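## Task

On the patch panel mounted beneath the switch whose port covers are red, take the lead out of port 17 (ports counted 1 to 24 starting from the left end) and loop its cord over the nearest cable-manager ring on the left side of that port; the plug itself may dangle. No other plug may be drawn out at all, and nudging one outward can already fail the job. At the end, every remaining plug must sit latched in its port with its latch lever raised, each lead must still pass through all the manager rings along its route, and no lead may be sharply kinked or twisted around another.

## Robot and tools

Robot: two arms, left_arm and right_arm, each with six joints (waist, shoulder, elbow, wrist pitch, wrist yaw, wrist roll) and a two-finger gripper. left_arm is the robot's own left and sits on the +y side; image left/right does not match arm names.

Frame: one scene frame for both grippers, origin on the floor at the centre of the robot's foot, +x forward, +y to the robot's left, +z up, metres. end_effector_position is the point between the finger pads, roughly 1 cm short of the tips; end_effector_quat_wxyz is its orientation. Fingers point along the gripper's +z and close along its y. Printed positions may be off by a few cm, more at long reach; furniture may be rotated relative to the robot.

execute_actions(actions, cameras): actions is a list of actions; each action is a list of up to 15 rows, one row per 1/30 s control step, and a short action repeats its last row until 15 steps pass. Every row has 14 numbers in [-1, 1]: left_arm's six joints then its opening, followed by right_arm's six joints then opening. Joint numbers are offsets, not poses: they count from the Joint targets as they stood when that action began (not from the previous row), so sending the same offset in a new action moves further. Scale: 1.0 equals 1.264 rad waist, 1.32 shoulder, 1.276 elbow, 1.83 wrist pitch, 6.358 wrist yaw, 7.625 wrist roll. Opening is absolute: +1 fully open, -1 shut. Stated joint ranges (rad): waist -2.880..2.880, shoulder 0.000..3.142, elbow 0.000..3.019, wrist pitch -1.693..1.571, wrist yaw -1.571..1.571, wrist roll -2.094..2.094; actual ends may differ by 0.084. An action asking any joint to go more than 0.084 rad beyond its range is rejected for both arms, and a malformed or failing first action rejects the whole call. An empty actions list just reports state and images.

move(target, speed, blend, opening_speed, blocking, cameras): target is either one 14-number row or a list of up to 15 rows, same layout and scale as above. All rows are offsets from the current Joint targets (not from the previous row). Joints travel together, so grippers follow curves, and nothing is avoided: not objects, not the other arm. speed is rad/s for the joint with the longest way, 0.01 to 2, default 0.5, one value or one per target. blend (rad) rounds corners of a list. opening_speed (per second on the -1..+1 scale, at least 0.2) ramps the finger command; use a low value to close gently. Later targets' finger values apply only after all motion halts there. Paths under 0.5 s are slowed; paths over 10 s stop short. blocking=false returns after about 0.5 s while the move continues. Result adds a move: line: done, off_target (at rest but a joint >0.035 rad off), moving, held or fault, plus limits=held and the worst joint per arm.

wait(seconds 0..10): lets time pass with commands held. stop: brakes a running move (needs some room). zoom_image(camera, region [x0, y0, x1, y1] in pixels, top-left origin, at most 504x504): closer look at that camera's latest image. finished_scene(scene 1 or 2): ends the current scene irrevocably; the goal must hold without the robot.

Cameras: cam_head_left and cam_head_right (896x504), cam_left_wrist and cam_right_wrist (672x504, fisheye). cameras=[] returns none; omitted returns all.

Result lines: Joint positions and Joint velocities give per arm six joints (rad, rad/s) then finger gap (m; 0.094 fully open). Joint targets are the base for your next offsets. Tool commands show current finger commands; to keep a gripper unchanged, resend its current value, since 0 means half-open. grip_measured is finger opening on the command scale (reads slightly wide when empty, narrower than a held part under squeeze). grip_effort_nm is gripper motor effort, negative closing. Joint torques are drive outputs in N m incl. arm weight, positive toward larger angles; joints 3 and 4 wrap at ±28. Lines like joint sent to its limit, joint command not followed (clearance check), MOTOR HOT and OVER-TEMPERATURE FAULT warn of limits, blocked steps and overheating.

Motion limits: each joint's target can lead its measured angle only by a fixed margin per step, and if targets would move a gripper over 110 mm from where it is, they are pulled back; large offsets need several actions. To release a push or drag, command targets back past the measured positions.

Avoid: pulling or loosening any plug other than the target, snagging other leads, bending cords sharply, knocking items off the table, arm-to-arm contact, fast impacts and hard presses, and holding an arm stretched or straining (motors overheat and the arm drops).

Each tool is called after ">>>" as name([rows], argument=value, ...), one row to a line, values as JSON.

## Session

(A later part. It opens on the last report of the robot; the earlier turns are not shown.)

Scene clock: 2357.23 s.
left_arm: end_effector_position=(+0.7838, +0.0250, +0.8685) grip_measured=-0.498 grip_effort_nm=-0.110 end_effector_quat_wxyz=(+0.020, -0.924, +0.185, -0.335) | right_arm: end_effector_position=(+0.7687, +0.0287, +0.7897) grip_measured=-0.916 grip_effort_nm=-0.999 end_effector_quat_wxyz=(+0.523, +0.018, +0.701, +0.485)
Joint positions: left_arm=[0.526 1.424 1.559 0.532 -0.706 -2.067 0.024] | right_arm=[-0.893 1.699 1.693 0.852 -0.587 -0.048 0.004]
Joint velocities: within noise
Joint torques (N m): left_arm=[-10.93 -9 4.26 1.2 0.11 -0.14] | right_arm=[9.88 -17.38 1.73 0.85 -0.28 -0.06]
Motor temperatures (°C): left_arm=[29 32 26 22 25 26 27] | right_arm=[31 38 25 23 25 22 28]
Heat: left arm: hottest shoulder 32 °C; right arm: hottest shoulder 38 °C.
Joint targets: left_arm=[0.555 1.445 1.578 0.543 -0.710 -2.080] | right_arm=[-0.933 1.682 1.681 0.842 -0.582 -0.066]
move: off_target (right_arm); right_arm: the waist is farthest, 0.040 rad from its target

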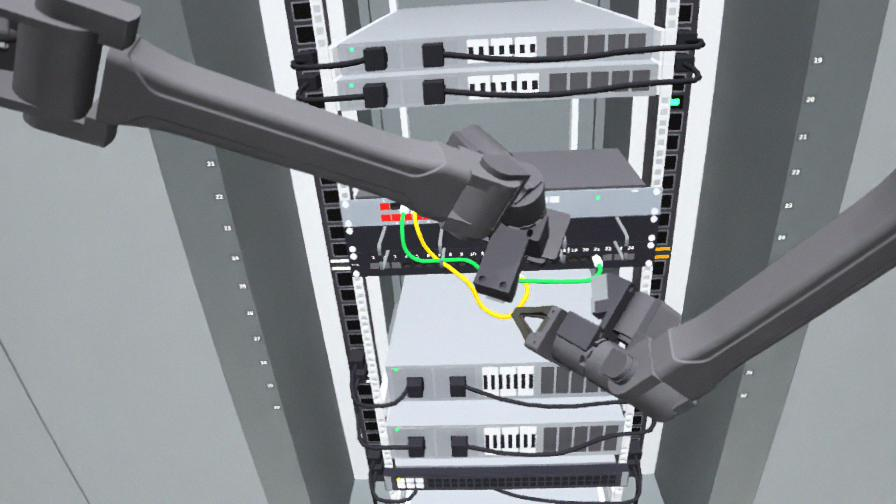

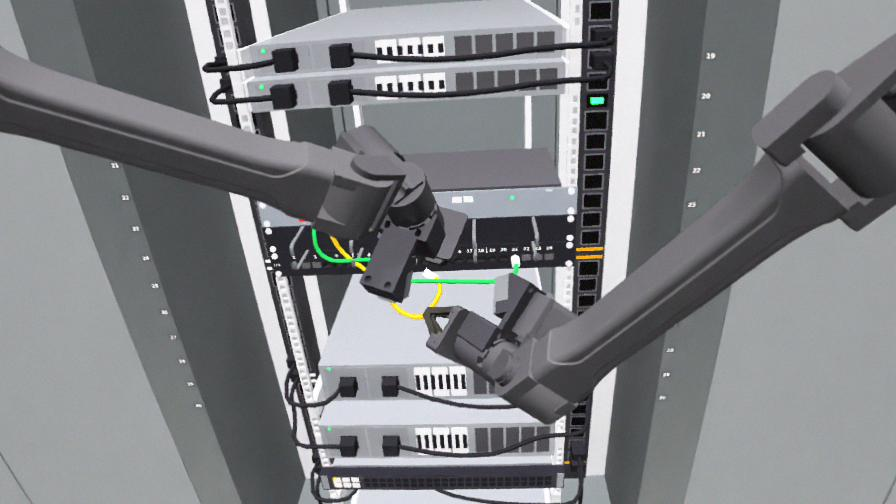

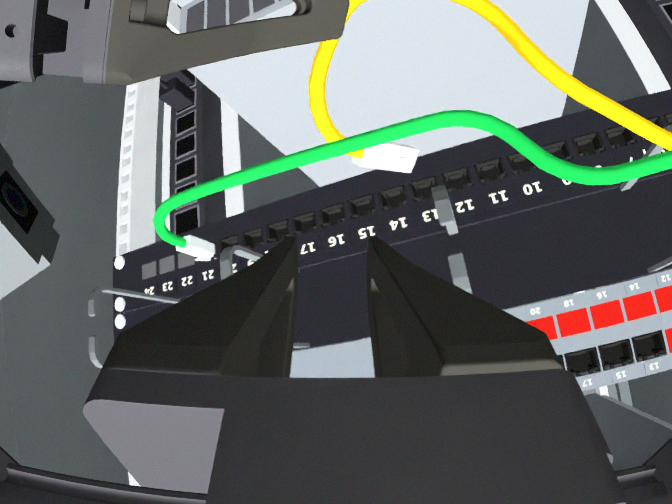

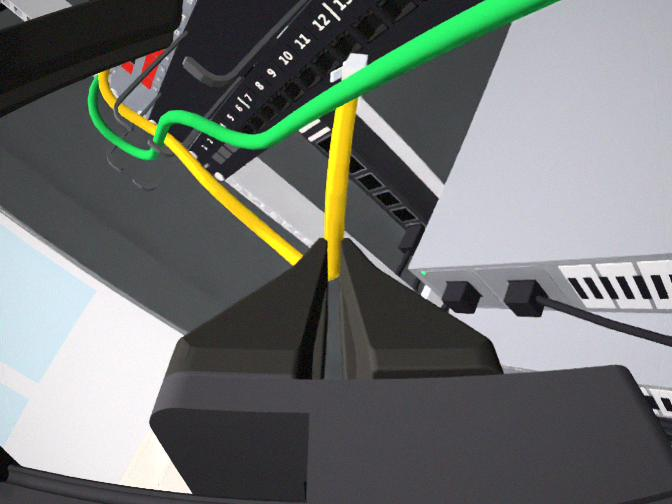

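>>> execute_actions(actions=[])

Scene clock: 2401.40 s.
left_arm: end_effector_position=(+0.7838, +0.0251, +0.8685) grip_measured=-0.498 grip_effort_nm=-0.115 end_effector_quat_wxyz=(+0.020, -0.924, +0.185, -0.335) | right_arm: end_effector_position=(+0.7687, +0.0287, +0.7897) grip_measured=-0.916 grip_effort_nm=-1.004 end_effector_quat_wxyz=(+0.523, +0.018, +0.701, +0.485)
Joint positions: left_arm=[0.526 1.424 1.559 0.533 -0.706 -2.067 0.024] | right_arm=[-0.893 1.699 1.693 0.852 -0.587 -0.048 0.004]
Joint velocities: within noise
Joint torques (N m): left_arm=[-10.81 -9.29 4.16 1.17 0.11 -0.15] | right_arm=[9.47 -17.32 1.68 0.85 -0.29 -0.07]
Motor temperatures (°C): left_arm=[29 31 26 22 25 26 27] | right_arm=[31 38 24 23 25 22 28]
Heat: left arm: hottest shoulder 31 °C; right arm: hottest shoulder 38 °C.
Joint targets: left_arm=[0.555 1.445 1.578 0.543 -0.710 -2.080] | right_arm=[-0.933 1.682 1.681 0.842 -0.582 -0.066]
Tool commands: left_gripper/opening=-0.5 right_gripper/opening=-0.95

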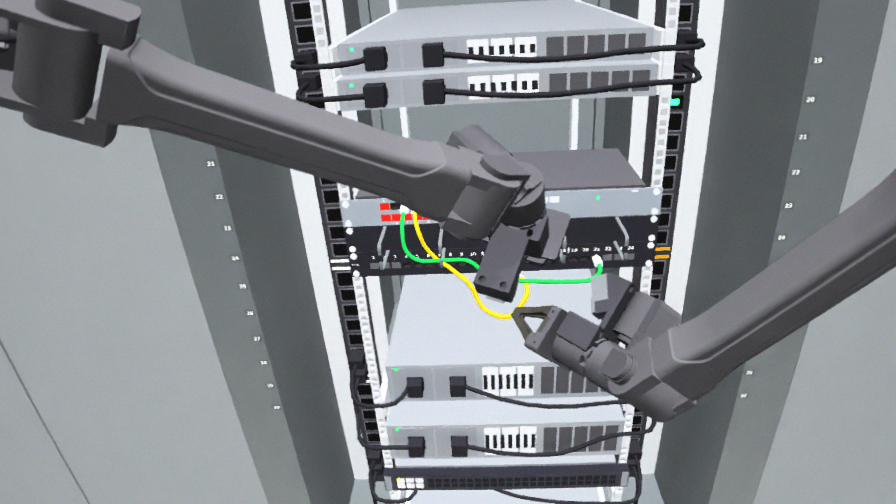

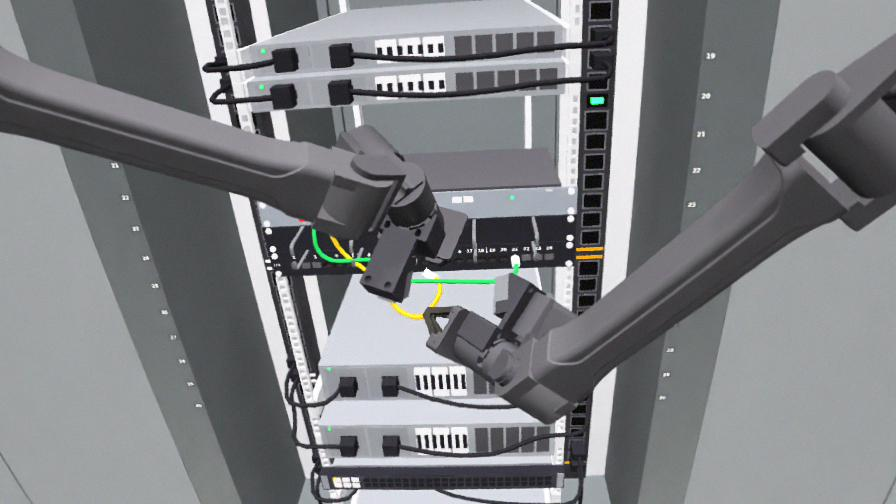

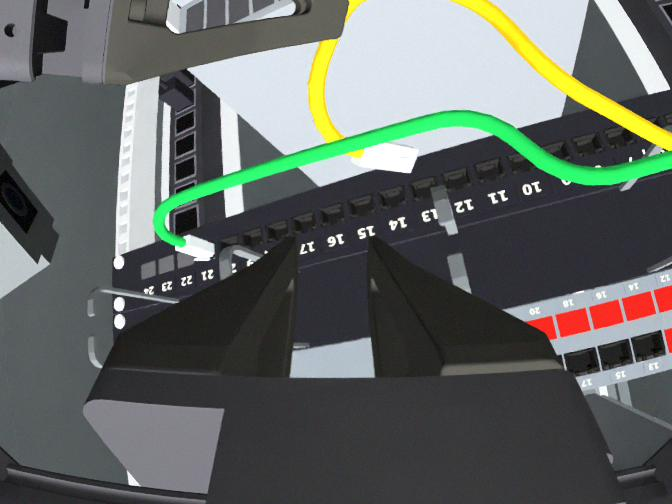

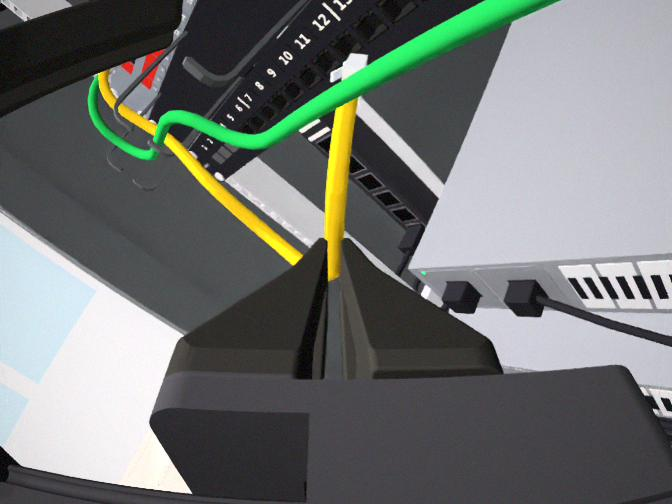

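>>> move(target=[0.0356,0.0689,0.180,-0.101,0.0064,0,-0.5,0,0,0,0,0,0,-0.95], speed=0.3)

Scene clock: 2413.30 s.
left_arm: end_effector_position=(+0.8316, +0.0192, +0.8460) grip_measured=-0.499 grip_effort_nm=-0.095 end_effector_quat_wxyz=(+0.020, -0.921, +0.206, -0.331) | right_arm: end_effector_position=(+0.7687, +0.0287, +0.7897) grip_measured=-0.916 grip_effort_nm=-1.004 end_effector_quat_wxyz=(+0.523, +0.018, +0.701, +0.485)
Joint positions: left_arm=[0.565 1.511 1.776 0.364 -0.672 -2.069 0.024] | right_arm=[-0.893 1.699 1.693 0.852 -0.587 -0.048 0.004]
Joint velocities: within noise
Joint torques (N m): left_arm=[-11.11 -10.34 5.74 0.58 0.34 -0.14] | right_arm=[9.41 -17.49 1.65 0.83 -0.28 -0.07]
Motor temperatures (°C): left_arm=[29 31 26 22 25 26 27] | right_arm=[31 38 24 23 25 22 28]
Heat: left arm: hottest shoulder 31 °C; right arm: hottest shoulder 38 °C.
Joint targets: left_arm=[0.600 1.536 1.807 0.358 -0.669 -2.080] | right_arm=[-0.933 1.682 1.681 0.842 -0.582 -0.066]
move: off_target (right_arm); right_arm: the waist is farthest, 0.040 rad from its target

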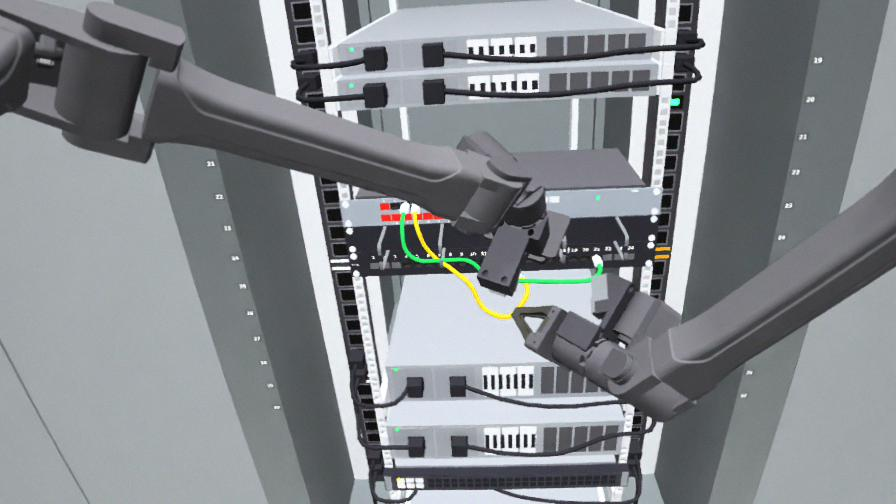

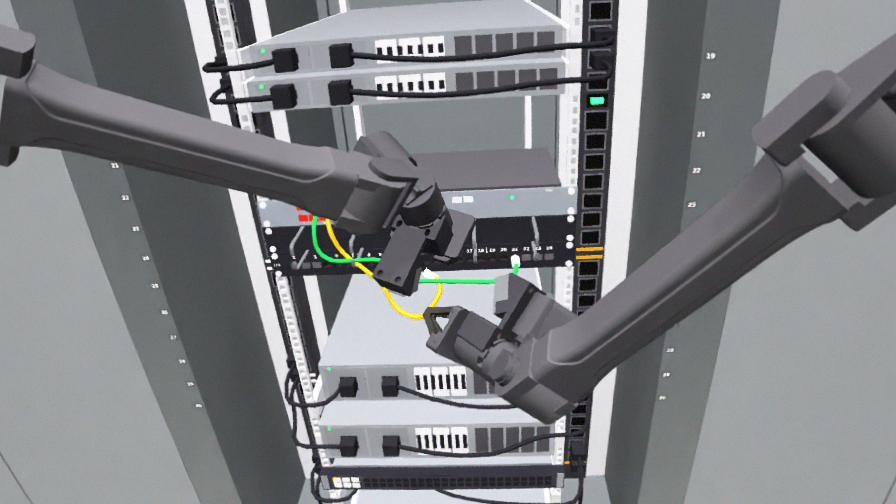

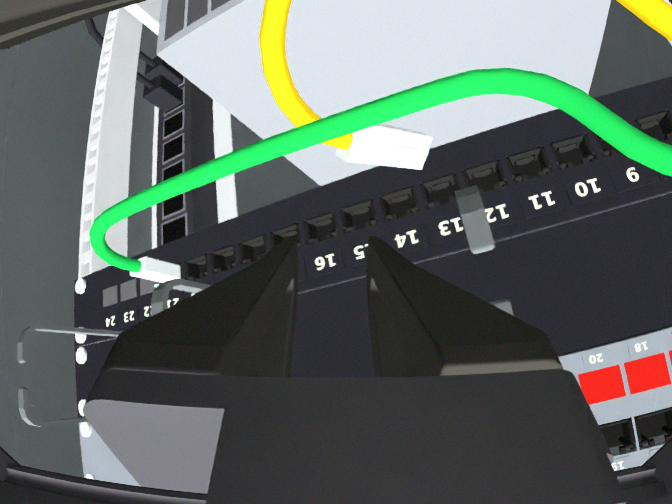

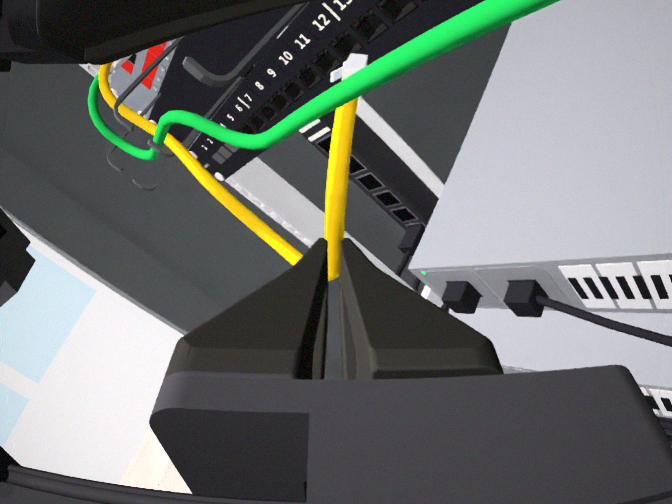

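>>> zoom_image(camera="cam_right_wrist", region=[230, 20, 480, 290])

>>> zoom_image(camera="cam_left_wrist", region=[230, 20, 480, 290])

>>> zoom_image(camera="cam_head_right", region=[350, 220, 530, 340])

Scaled by 1.867 from the camera's 672x504 image, which has a finer 960x720 frame.

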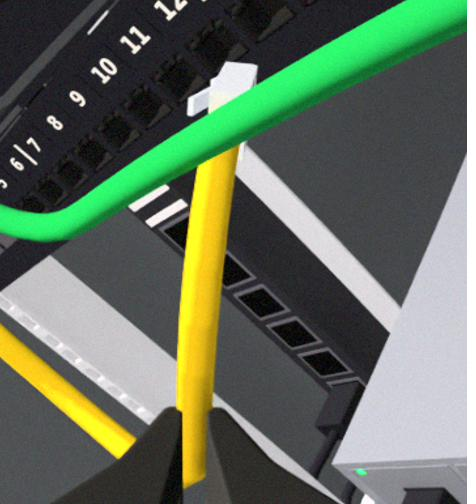

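Scaled by 1.867 from the camera's 672x504 image, which has a finer 960x720 frame.

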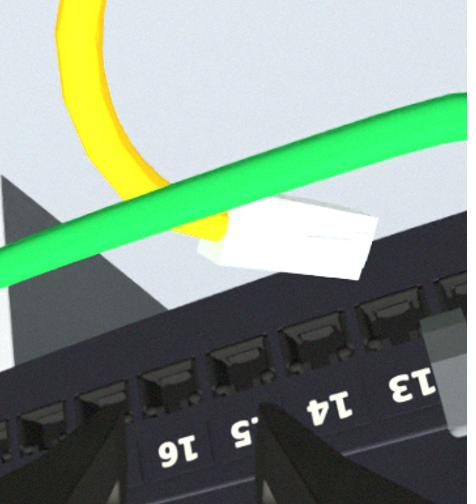

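Scaled by 2.800 from the camera's 896x504 image, which has a finer 1280x720 frame.

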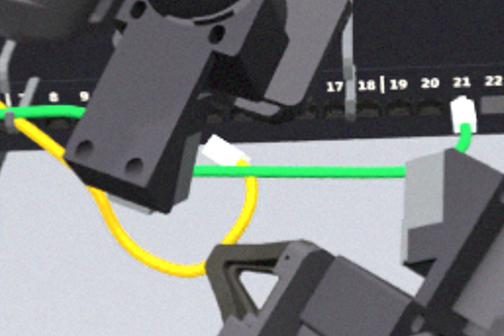

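>>> move(target=[0,0,0,0,0,0,-0.5,0.1282,0.1530,0.0925,0.2290,0.0598,0.0105,-0.95], speed=0.2)

>>> zoom_image(camera="cam_left_wrist", region=[180, 0, 520, 290])

>>> zoom_image(camera="cam_right_wrist", region=[200, 0, 520, 290])

Scene clock: 2753.33 s.
left_arm: end_effector_position=(+0.8316, +0.0191, +0.8460) grip_measured=-0.499 grip_effort_nm=-0.100 end_effector_quat_wxyz=(+0.020, -0.921, +0.206, -0.331) | right_arm: end_effector_position=(+0.7754, +0.0370, +0.7945) grip_measured=-0.916 grip_effort_nm=-0.999 end_effector_quat_wxyz=(+0.614, +0.183, +0.679, +0.359)
Joint positions: left_arm=[0.565 1.511 1.776 0.363 -0.672 -2.07 0.024] | right_arm=[-0.789 1.864 1.779 1.244 -0.207 0.005 0.004]
Joint velocities: within noise
Joint torques (N m): left_arm=[-11.22 -10.7 5.78 0.55 0.32 -0.14] | right_arm=[16.44 -12.34 3.78 1.84 -0.28 0.17]
Motor temperatures (°C): left_arm=[29 33 28 22 26 26 27] | right_arm=[30 39 24 23 25 22 28]
Heat: left arm: hottest shoulder 33 °C; right arm: hottest shoulder 39 °C.
Joint targets: left_arm=[0.600 1.536 1.807 0.358 -0.669 -2.080] | right_arm=[-0.771 1.884 1.799 1.261 -0.202 0.014]
move: done

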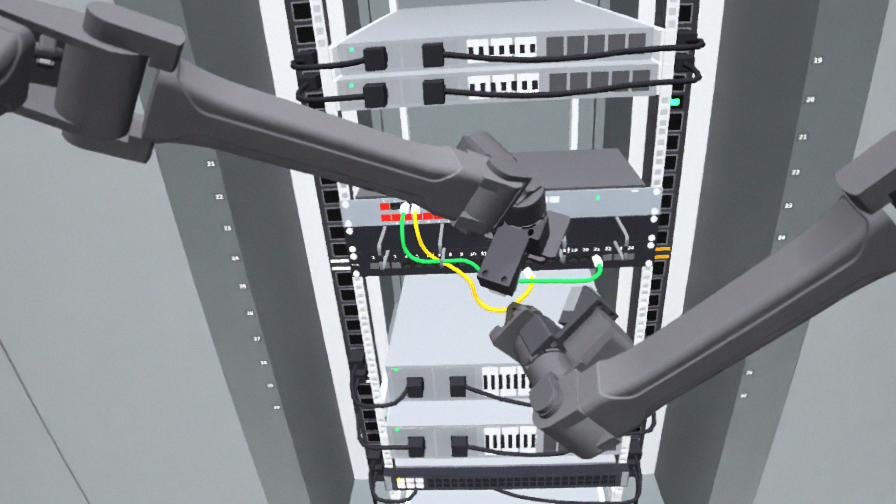

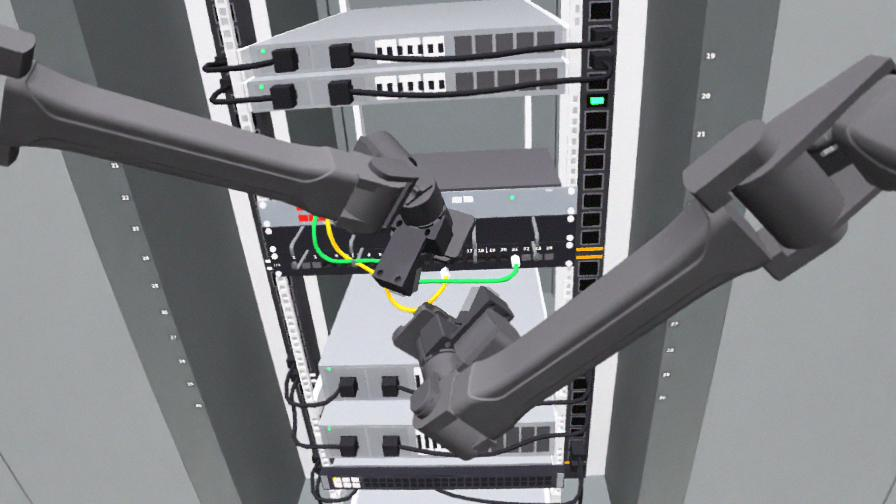

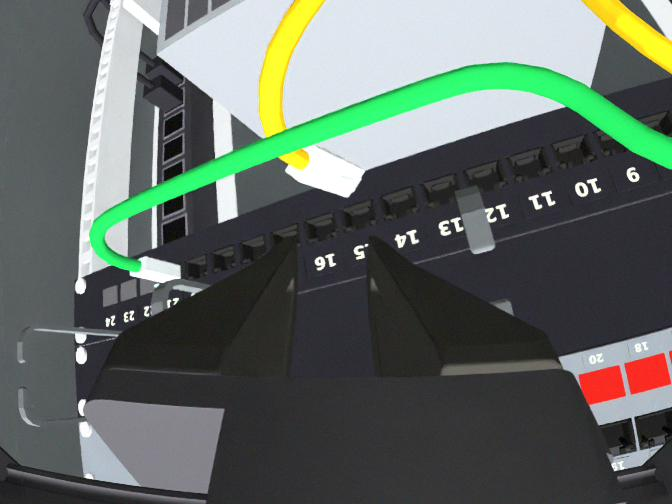

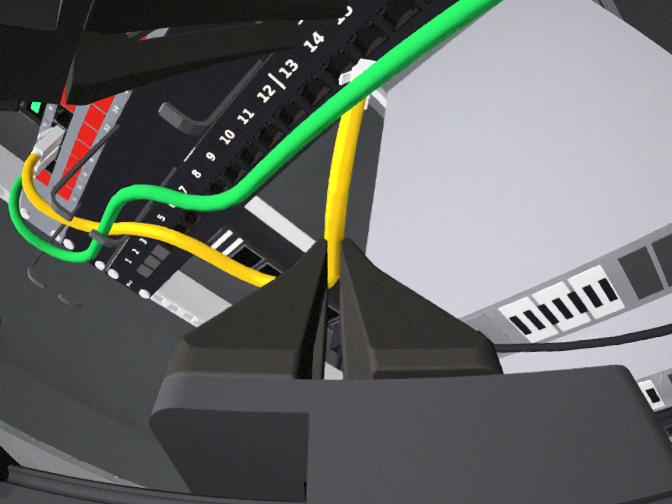

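Scaled by 1.482 from the camera's 672x504 image, which has a finer 960x720 frame.

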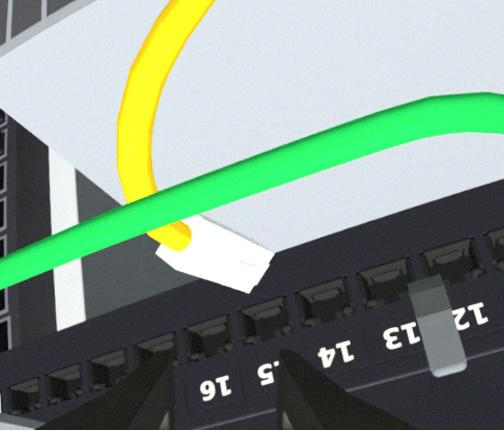

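Scaled by 1.575 from the camera's 672x504 image, which has a finer 960x720 frame.

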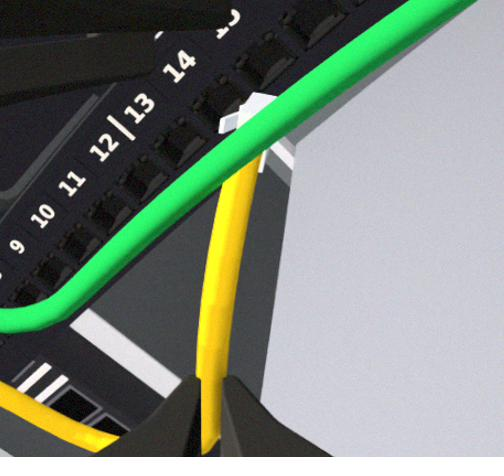

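>>> move(target=[0.0351,0.0416,0.0524,-0.0066,0,0,-0.2,0,0,0,0,0,0,-0.95], speed=0.1)

>>> zoom_image(camera="cam_left_wrist", region=[180, 0, 520, 290])

>>> zoom_image(camera="cam_right_wrist", region=[200, 0, 520, 290])

Scene clock: 2778.27 s.
left_arm: end_effector_position=(+0.8277, +0.0144, +0.8401) grip_measured=-0.214 grip_effort_nm=0.720 end_effector_quat_wxyz=(+0.018, -0.924, +0.202, -0.325) | right_arm: end_effector_position=(+0.7754, +0.0369, +0.7946) grip_measured=-0.916 grip_effort_nm=-0.999 end_effector_quat_wxyz=(+0.614, +0.183, +0.679, +0.359)
Joint positions: left_arm=[0.567 1.523 1.782 0.357 -0.679 -2.087 0.037] | right_arm=[-0.789 1.864 1.779 1.244 -0.206 0.005 0.004]
Joint velocities: within noise
Joint torques (N m): left_arm=[-7.71 -7.41 10.14 0.31 0.58 0.03] | right_arm=[16.38 -12.16 3.84 2.07 -0.27 0.21]
Motor temperatures (°C): left_arm=[28 33 28 22 26 26 27] | right_arm=[32 38 25 23 25 22 28]
Heat: left arm: hottest shoulder 33 °C; right arm: hottest shoulder 38 °C.
Joint targets: left_arm=[0.645 1.591 1.874 0.346 -0.669 -2.080] | right_arm=[-0.771 1.884 1.799 1.261 -0.201 0.014]
move: off_target (left_arm); left_arm: the elbow is farthest, 0.092 rad from its target

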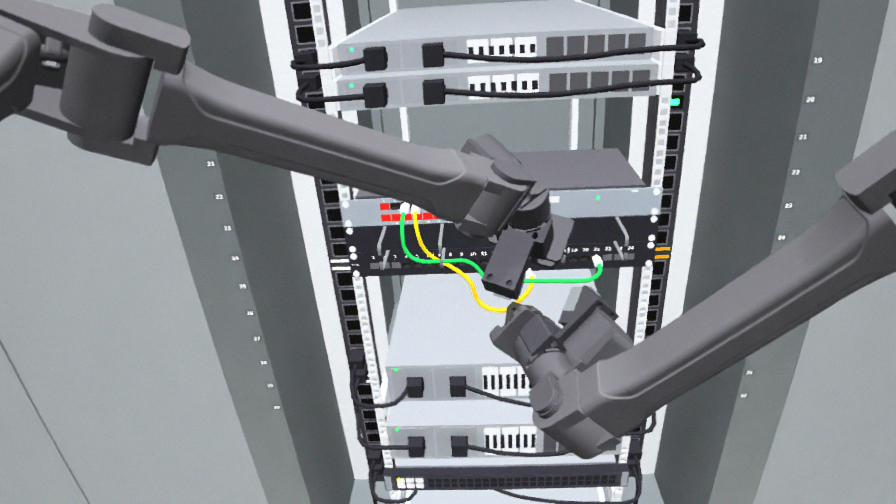

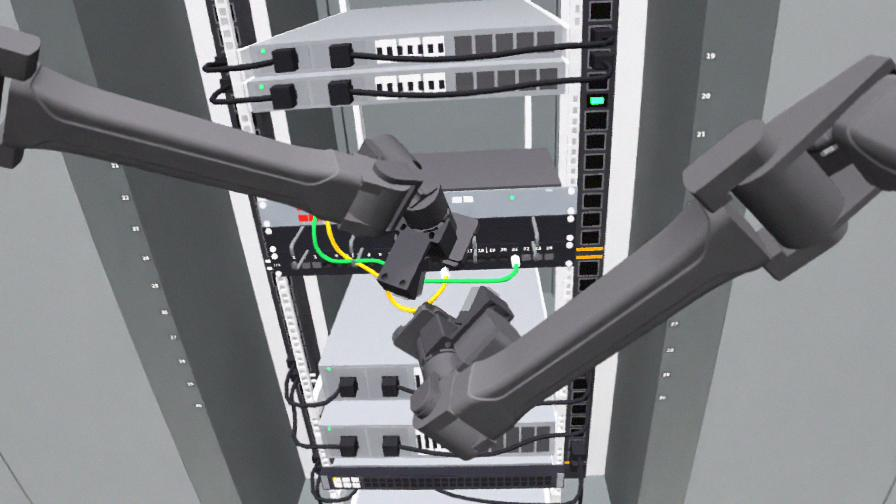

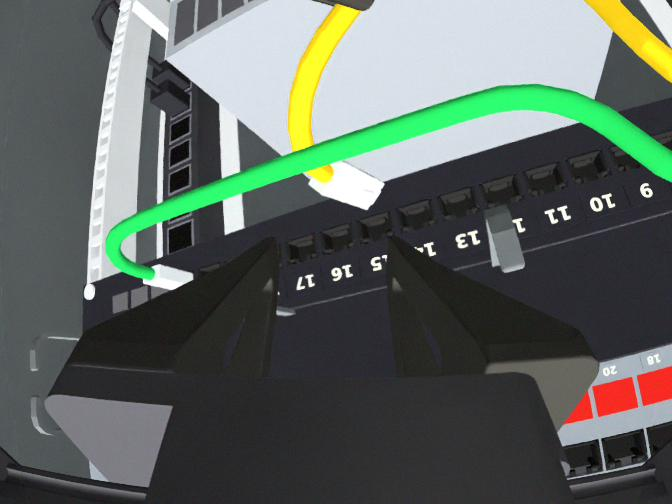

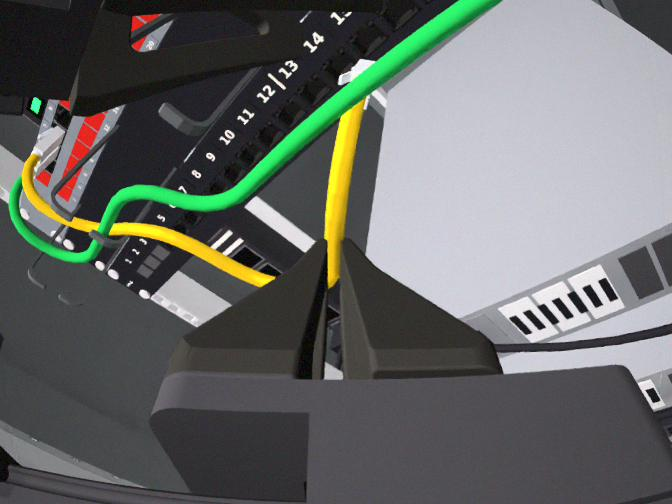

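Scaled by 1.482 from the camera's 672x504 image, which has a finer 960x720 frame.

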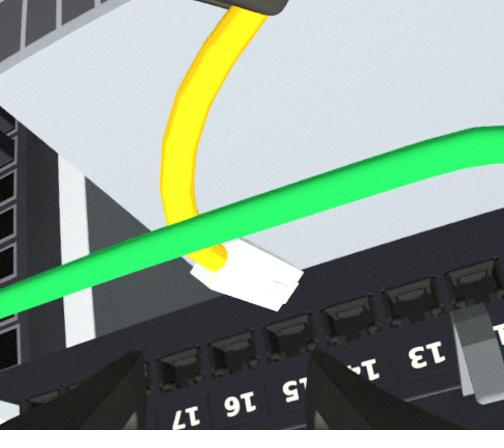

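Scaled by 1.575 from the camera's 672x504 image, which has a finer 960x720 frame.

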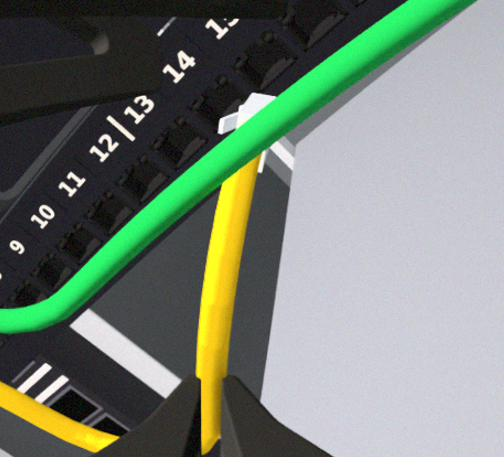

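>>> move(target=[-0.0451,-0.0416,-0.0524,0.0066,0,0,-0.5,0,0,0,0,0,0,-0.95], speed=0.15, cameras=["cam_left_wrist"])

>>> zoom_image(camera="cam_left_wrist", region=[180, 100, 520, 390])

Scene clock: 2791.47 s.
left_arm: end_effector_position=(+0.8331, +0.0143, +0.8291) grip_measured=-0.498 grip_effort_nm=-0.115 end_effector_quat_wxyz=(+0.024, -0.923, +0.203, -0.326) | right_arm: end_effector_position=(+0.7754, +0.0369, +0.7946) grip_measured=-0.916 grip_effort_nm=-1.004 end_effector_quat_wxyz=(+0.614, +0.183, +0.679, +0.359)
Joint positions: left_arm=[0.584 1.549 1.817 0.352 -0.669 -2.087 0.024] | right_arm=[-0.789 1.864 1.779 1.244 -0.206 0.005 0.004]
Joint velocities: within noise
Joint torques (N m): left_arm=[-14.39 -13.45 2.8 1.05 0.22 0.02] | right_arm=[16.44 -12.1 3.84 1.96 -0.27 0.21]
Motor temperatures (°C): left_arm=[28 32 29 22 26 26 27] | right_arm=[32 37 25 23 25 22 28]
Heat: left arm: hottest shoulder 32 °C; right arm: hottest shoulder 37 °C.
Joint targets: left_arm=[0.588 1.536 1.807 0.358 -0.669 -2.080] | right_arm=[-0.771 1.884 1.799 1.261 -0.201 0.014]
move: done
Images, in order (width x height): cam_left_wrist 672x504.

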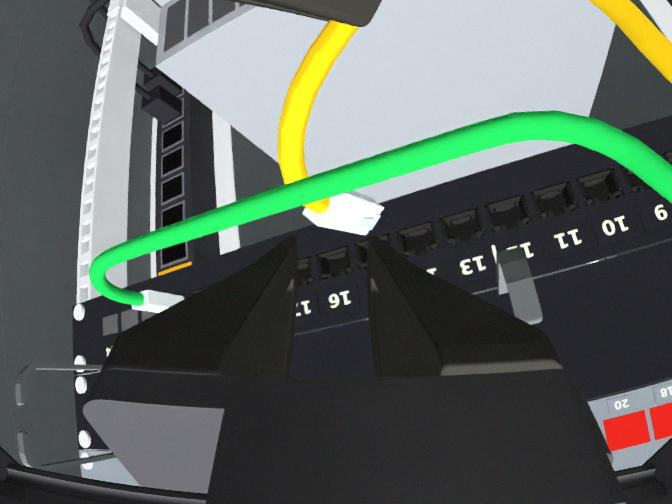

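Scaled by 1.482 from the camera's 672x504 image, which has a finer 960x720 frame.

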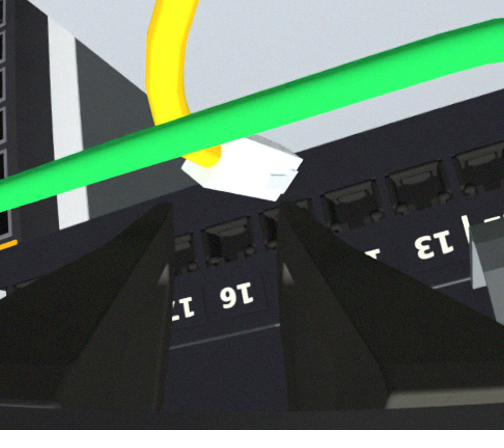

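>>> move(target=[0.0016,-0.0242,-0.0329,0.0055,0,0,-0.5,0,0,0,0,0,0,-0.95], speed=0.15, cameras=["cam_left_wrist"])

>>> zoom_image(camera="cam_left_wrist", region=[180, 100, 520, 390])

Scene clock: 2826.10 s.
left_arm: end_effector_position=(+0.8254, +0.0197, +0.8324) grip_measured=-0.498 grip_effort_nm=-0.110 end_effector_quat_wxyz=(+0.022, -0.923, +0.207, -0.324) | right_arm: end_effector_position=(+0.7754, +0.0369, +0.7946) grip_measured=-0.916 grip_effort_nm=-0.999 end_effector_quat_wxyz=(+0.614, +0.183, +0.679, +0.359)
Joint positions: left_arm=[0.584 1.521 1.773 0.357 -0.669 -2.087 0.024] | right_arm=[-0.789 1.864 1.779 1.244 -0.206 0.005 0.004]
Joint velocities: within noise
Joint torques (N m): left_arm=[-13.57 -13.51 2.88 1.22 0.2 0.01] | right_arm=[16.21 -12.22 3.78 2.02 -0.26 0.2]
Motor temperatures (°C): left_arm=[29 34 28 22 26 26 27] | right_arm=[33 36 25 23 25 21 28]
Heat: left arm: hottest shoulder 34 °C; right arm: hottest shoulder 36 °C.
Joint targets: left_arm=[0.590 1.504 1.765 0.368 -0.669 -2.080] | right_arm=[-0.771 1.884 1.799 1.261 -0.201 0.014]
move: done
Images, in order (width x height): cam_left_wrist 672x504.

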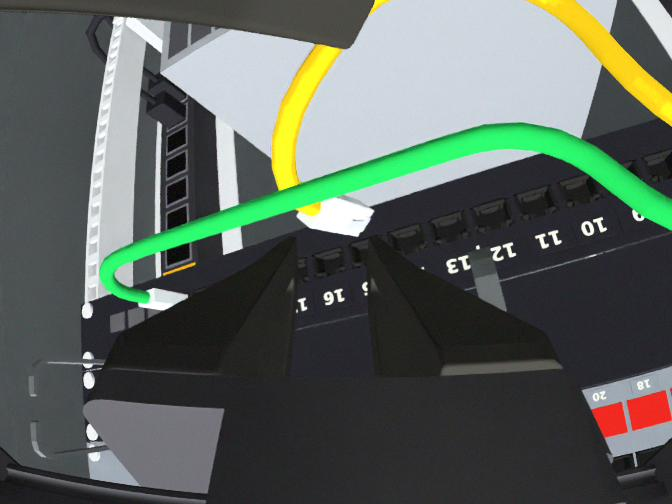

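Scaled by 1.482 from the camera's 672x504 image, which has a finer 960x720 frame.

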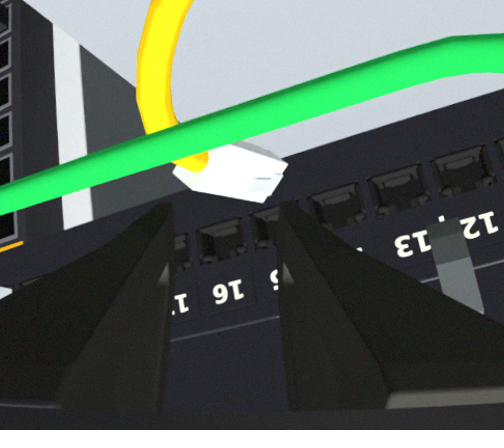

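>>> move(target=[0,0,0,0,0,0,-0.33,0,0,0,0,0,0,-0.95], cameras=["cam_left_wrist"])

>>> zoom_image(camera="cam_left_wrist", region=[180, 100, 520, 390])

Scene clock: 2843.13 s.
left_arm: end_effector_position=(+0.8246, +0.0193, +0.8321) grip_measured=-0.333 grip_effort_nm=0.066 end_effector_quat_wxyz=(+0.022, -0.923, +0.207, -0.323) | right_arm: end_effector_position=(+0.7754, +0.0369, +0.7946) grip_measured=-0.916 grip_effort_nm=-0.999 end_effector_quat_wxyz=(+0.614, +0.183, +0.679, +0.359)
Joint positions: left_arm=[0.584 1.521 1.772 0.358 -0.669 -2.087 0.031] | right_arm=[-0.789 1.864 1.779 1.244 -0.206 0.006 0.004]
Joint velocities: within noise
Joint torques (N m): left_arm=[-13.68 -13.68 3.02 1.22 0.23 0] | right_arm=[16.44 -12.16 3.86 1.92 -0.28 0.21]
Motor temperatures (°C): left_arm=[29 35 28 22 26 26 27] | right_arm=[33 36 25 23 25 21 28]
Heat: left arm: hottest shoulder 35 °C; right arm: hottest shoulder 36 °C.
Joint targets: left_arm=[0.590 1.504 1.765 0.368 -0.669 -2.080] | right_arm=[-0.771 1.884 1.799 1.261 -0.201 0.014]
move: done
Images, in order (width x height): cam_left_wrist 672x504.

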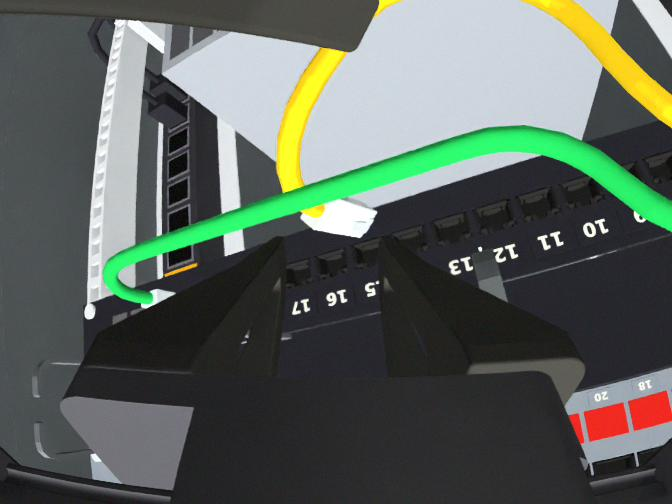

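Scaled by 1.482 from the camera's 672x504 image, which has a finer 960x720 frame.

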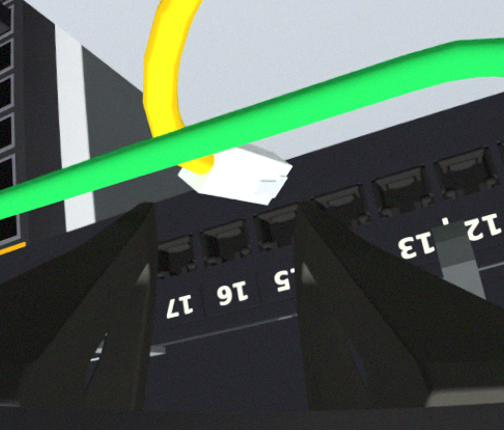

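>>> move(target=[0.0285,-0.0152,-0.0219,0,0,0,-0.33,0.0085,0.0144,0.0183,0,0,0,-0.95], cameras=["cam_left_wrist"], speed=0.1)

>>> zoom_image(camera="cam_left_wrist", region=[180, 100, 520, 390])

Scene clock: 2864.27 s.
left_arm: end_effector_position=(+0.8181, +0.0247, +0.8295) grip_measured=-0.332 grip_effort_nm=0.056 end_effector_quat_wxyz=(+0.023, -0.923, +0.213, -0.319) | right_arm: end_effector_position=(+0.7767, +0.0420, +0.7936) grip_measured=-0.916 grip_effort_nm=-0.999 end_effector_quat_wxyz=(+0.616, +0.186, +0.676, +0.359)
Joint positions: left_arm=[0.592 1.505 1.743 0.358 -0.668 -2.087 0.031] | right_arm=[-0.784 1.881 1.803 1.244 -0.205 0.006 0.004]
Joint velocities: within noise
Joint torques (N m): left_arm=[-11.16 -13.98 2.95 1.29 0.17 0.02] | right_arm=[17.03 -11.81 3.81 1.99 -0.33 0.2]
Motor temperatures (°C): left_arm=[29 35 27 22 26 26 27] | right_arm=[33 36 25 23 25 21 28]
Heat: left arm: hottest shoulder 35 °C; right arm: hottest shoulder 36 °C.
Joint targets: left_arm=[0.626 1.484 1.737 0.368 -0.669 -2.080] | right_arm=[-0.760 1.903 1.822 1.261 -0.201 0.014]
move: done
Images, in order (width x height): cam_left_wrist 672x504.

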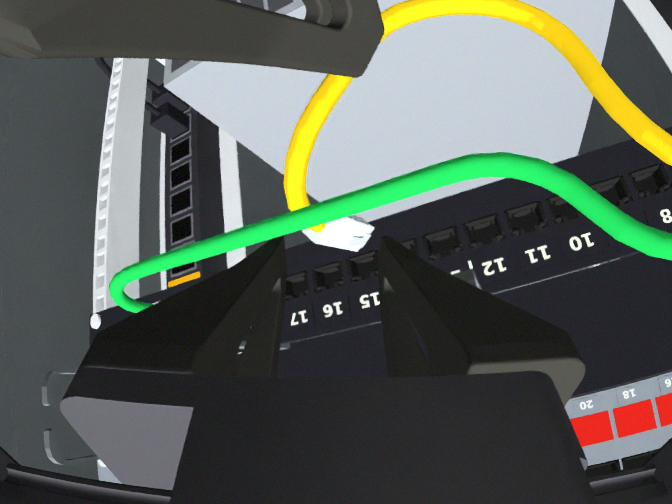

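Scaled by 1.482 from the camera's 672x504 image, which has a finer 960x720 frame.

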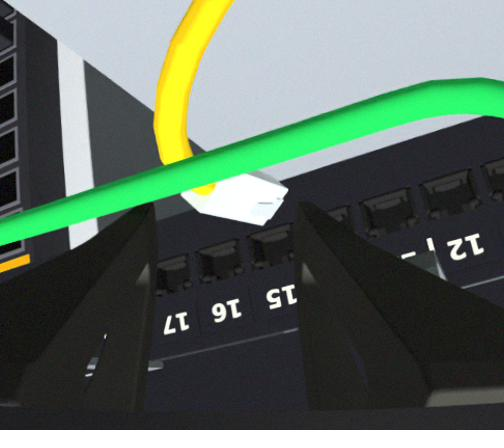

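>>> move(target=[0.0111,0.0636,0.0807,-0.0322,0,0,-0.33,0,0,0,0,0,0,-0.95], cameras=["cam_left_wrist","cam_right_wrist"], speed=0.1)

>>> zoom_image(camera="cam_left_wrist", region=[180, 100, 520, 390])

>>> zoom_image(camera="cam_right_wrist", region=[200, 0, 520, 290])

Scene clock: 2882.93 s.
left_arm: end_effector_position=(+0.8199, +0.0238, +0.8250) grip_measured=-0.332 grip_effort_nm=0.056 end_effector_quat_wxyz=(+0.024, -0.925, +0.220, -0.309) | right_arm: end_effector_position=(+0.7763, +0.0424, +0.7932) grip_measured=-0.916 grip_effort_nm=-0.999 end_effector_quat_wxyz=(+0.616, +0.185, +0.676, +0.359)
Joint positions: left_arm=[0.595 1.515 1.769 0.322 -0.68 -2.087 0.031] | right_arm=[-0.784 1.882 1.803 1.244 -0.205 0.006 0.004]
Joint velocities: within noise
Joint torques (N m): left_arm=[-10.11 -8.53 8.7 0.28 0.61 0.02] | right_arm=[17.14 -11.93 3.84 1.96 -0.34 0.2]
Motor temperatures (°C): left_arm=[29 33 27 22 26 26 27] | right_arm=[34 37 25 23 25 21 28]
Heat: left arm: hottest shoulder 33 °C; right arm: hottest shoulder 37 °C.
Joint targets: left_arm=[0.640 1.568 1.840 0.309 -0.669 -2.080] | right_arm=[-0.760 1.903 1.822 1.261 -0.201 0.014]
move: off_target (left_arm); left_arm: the elbow is farthest, 0.071 rad from its target
Images, in order (width x height): cam_left_wrist 672x504, cam_right_wrist 672x504.

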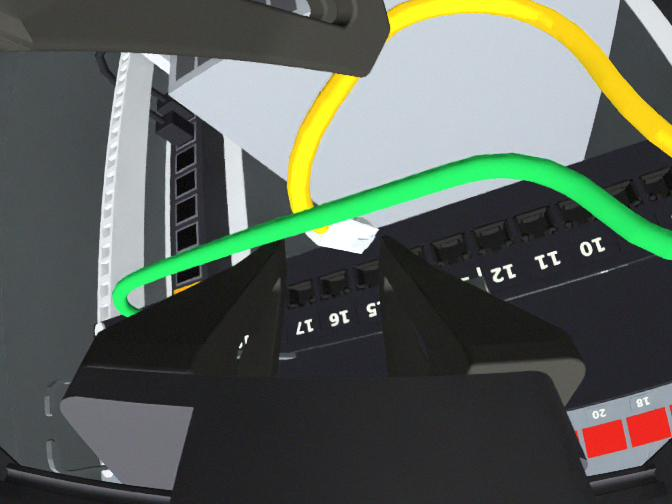

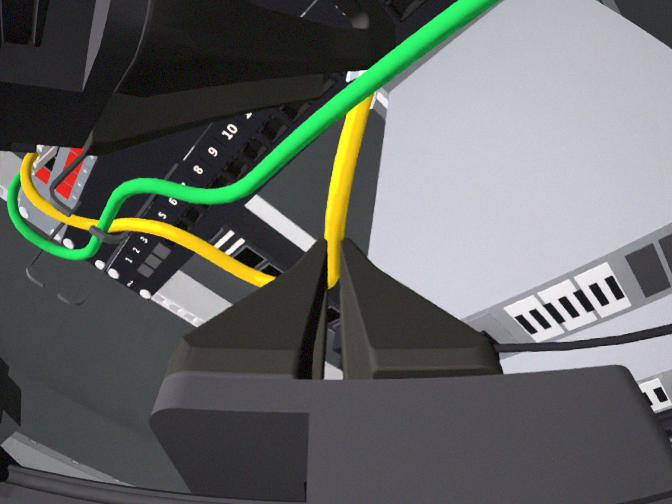

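Scaled by 1.482 from the camera's 672x504 image, which has a finer 960x720 frame.

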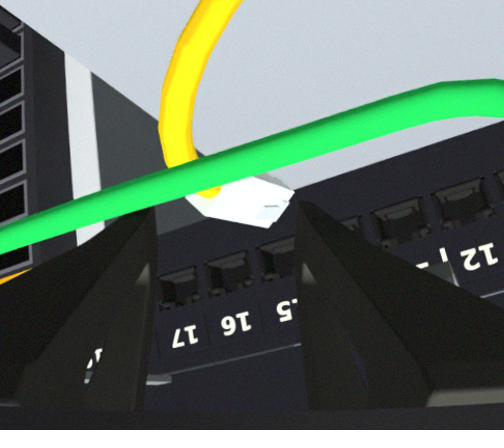

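Scaled by 1.575 from the camera's 672x504 image, which has a finer 960x720 frame.

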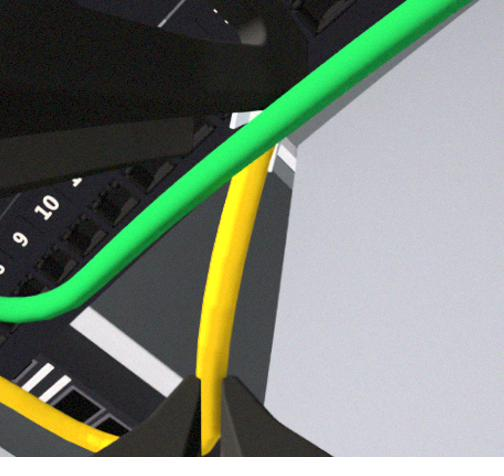

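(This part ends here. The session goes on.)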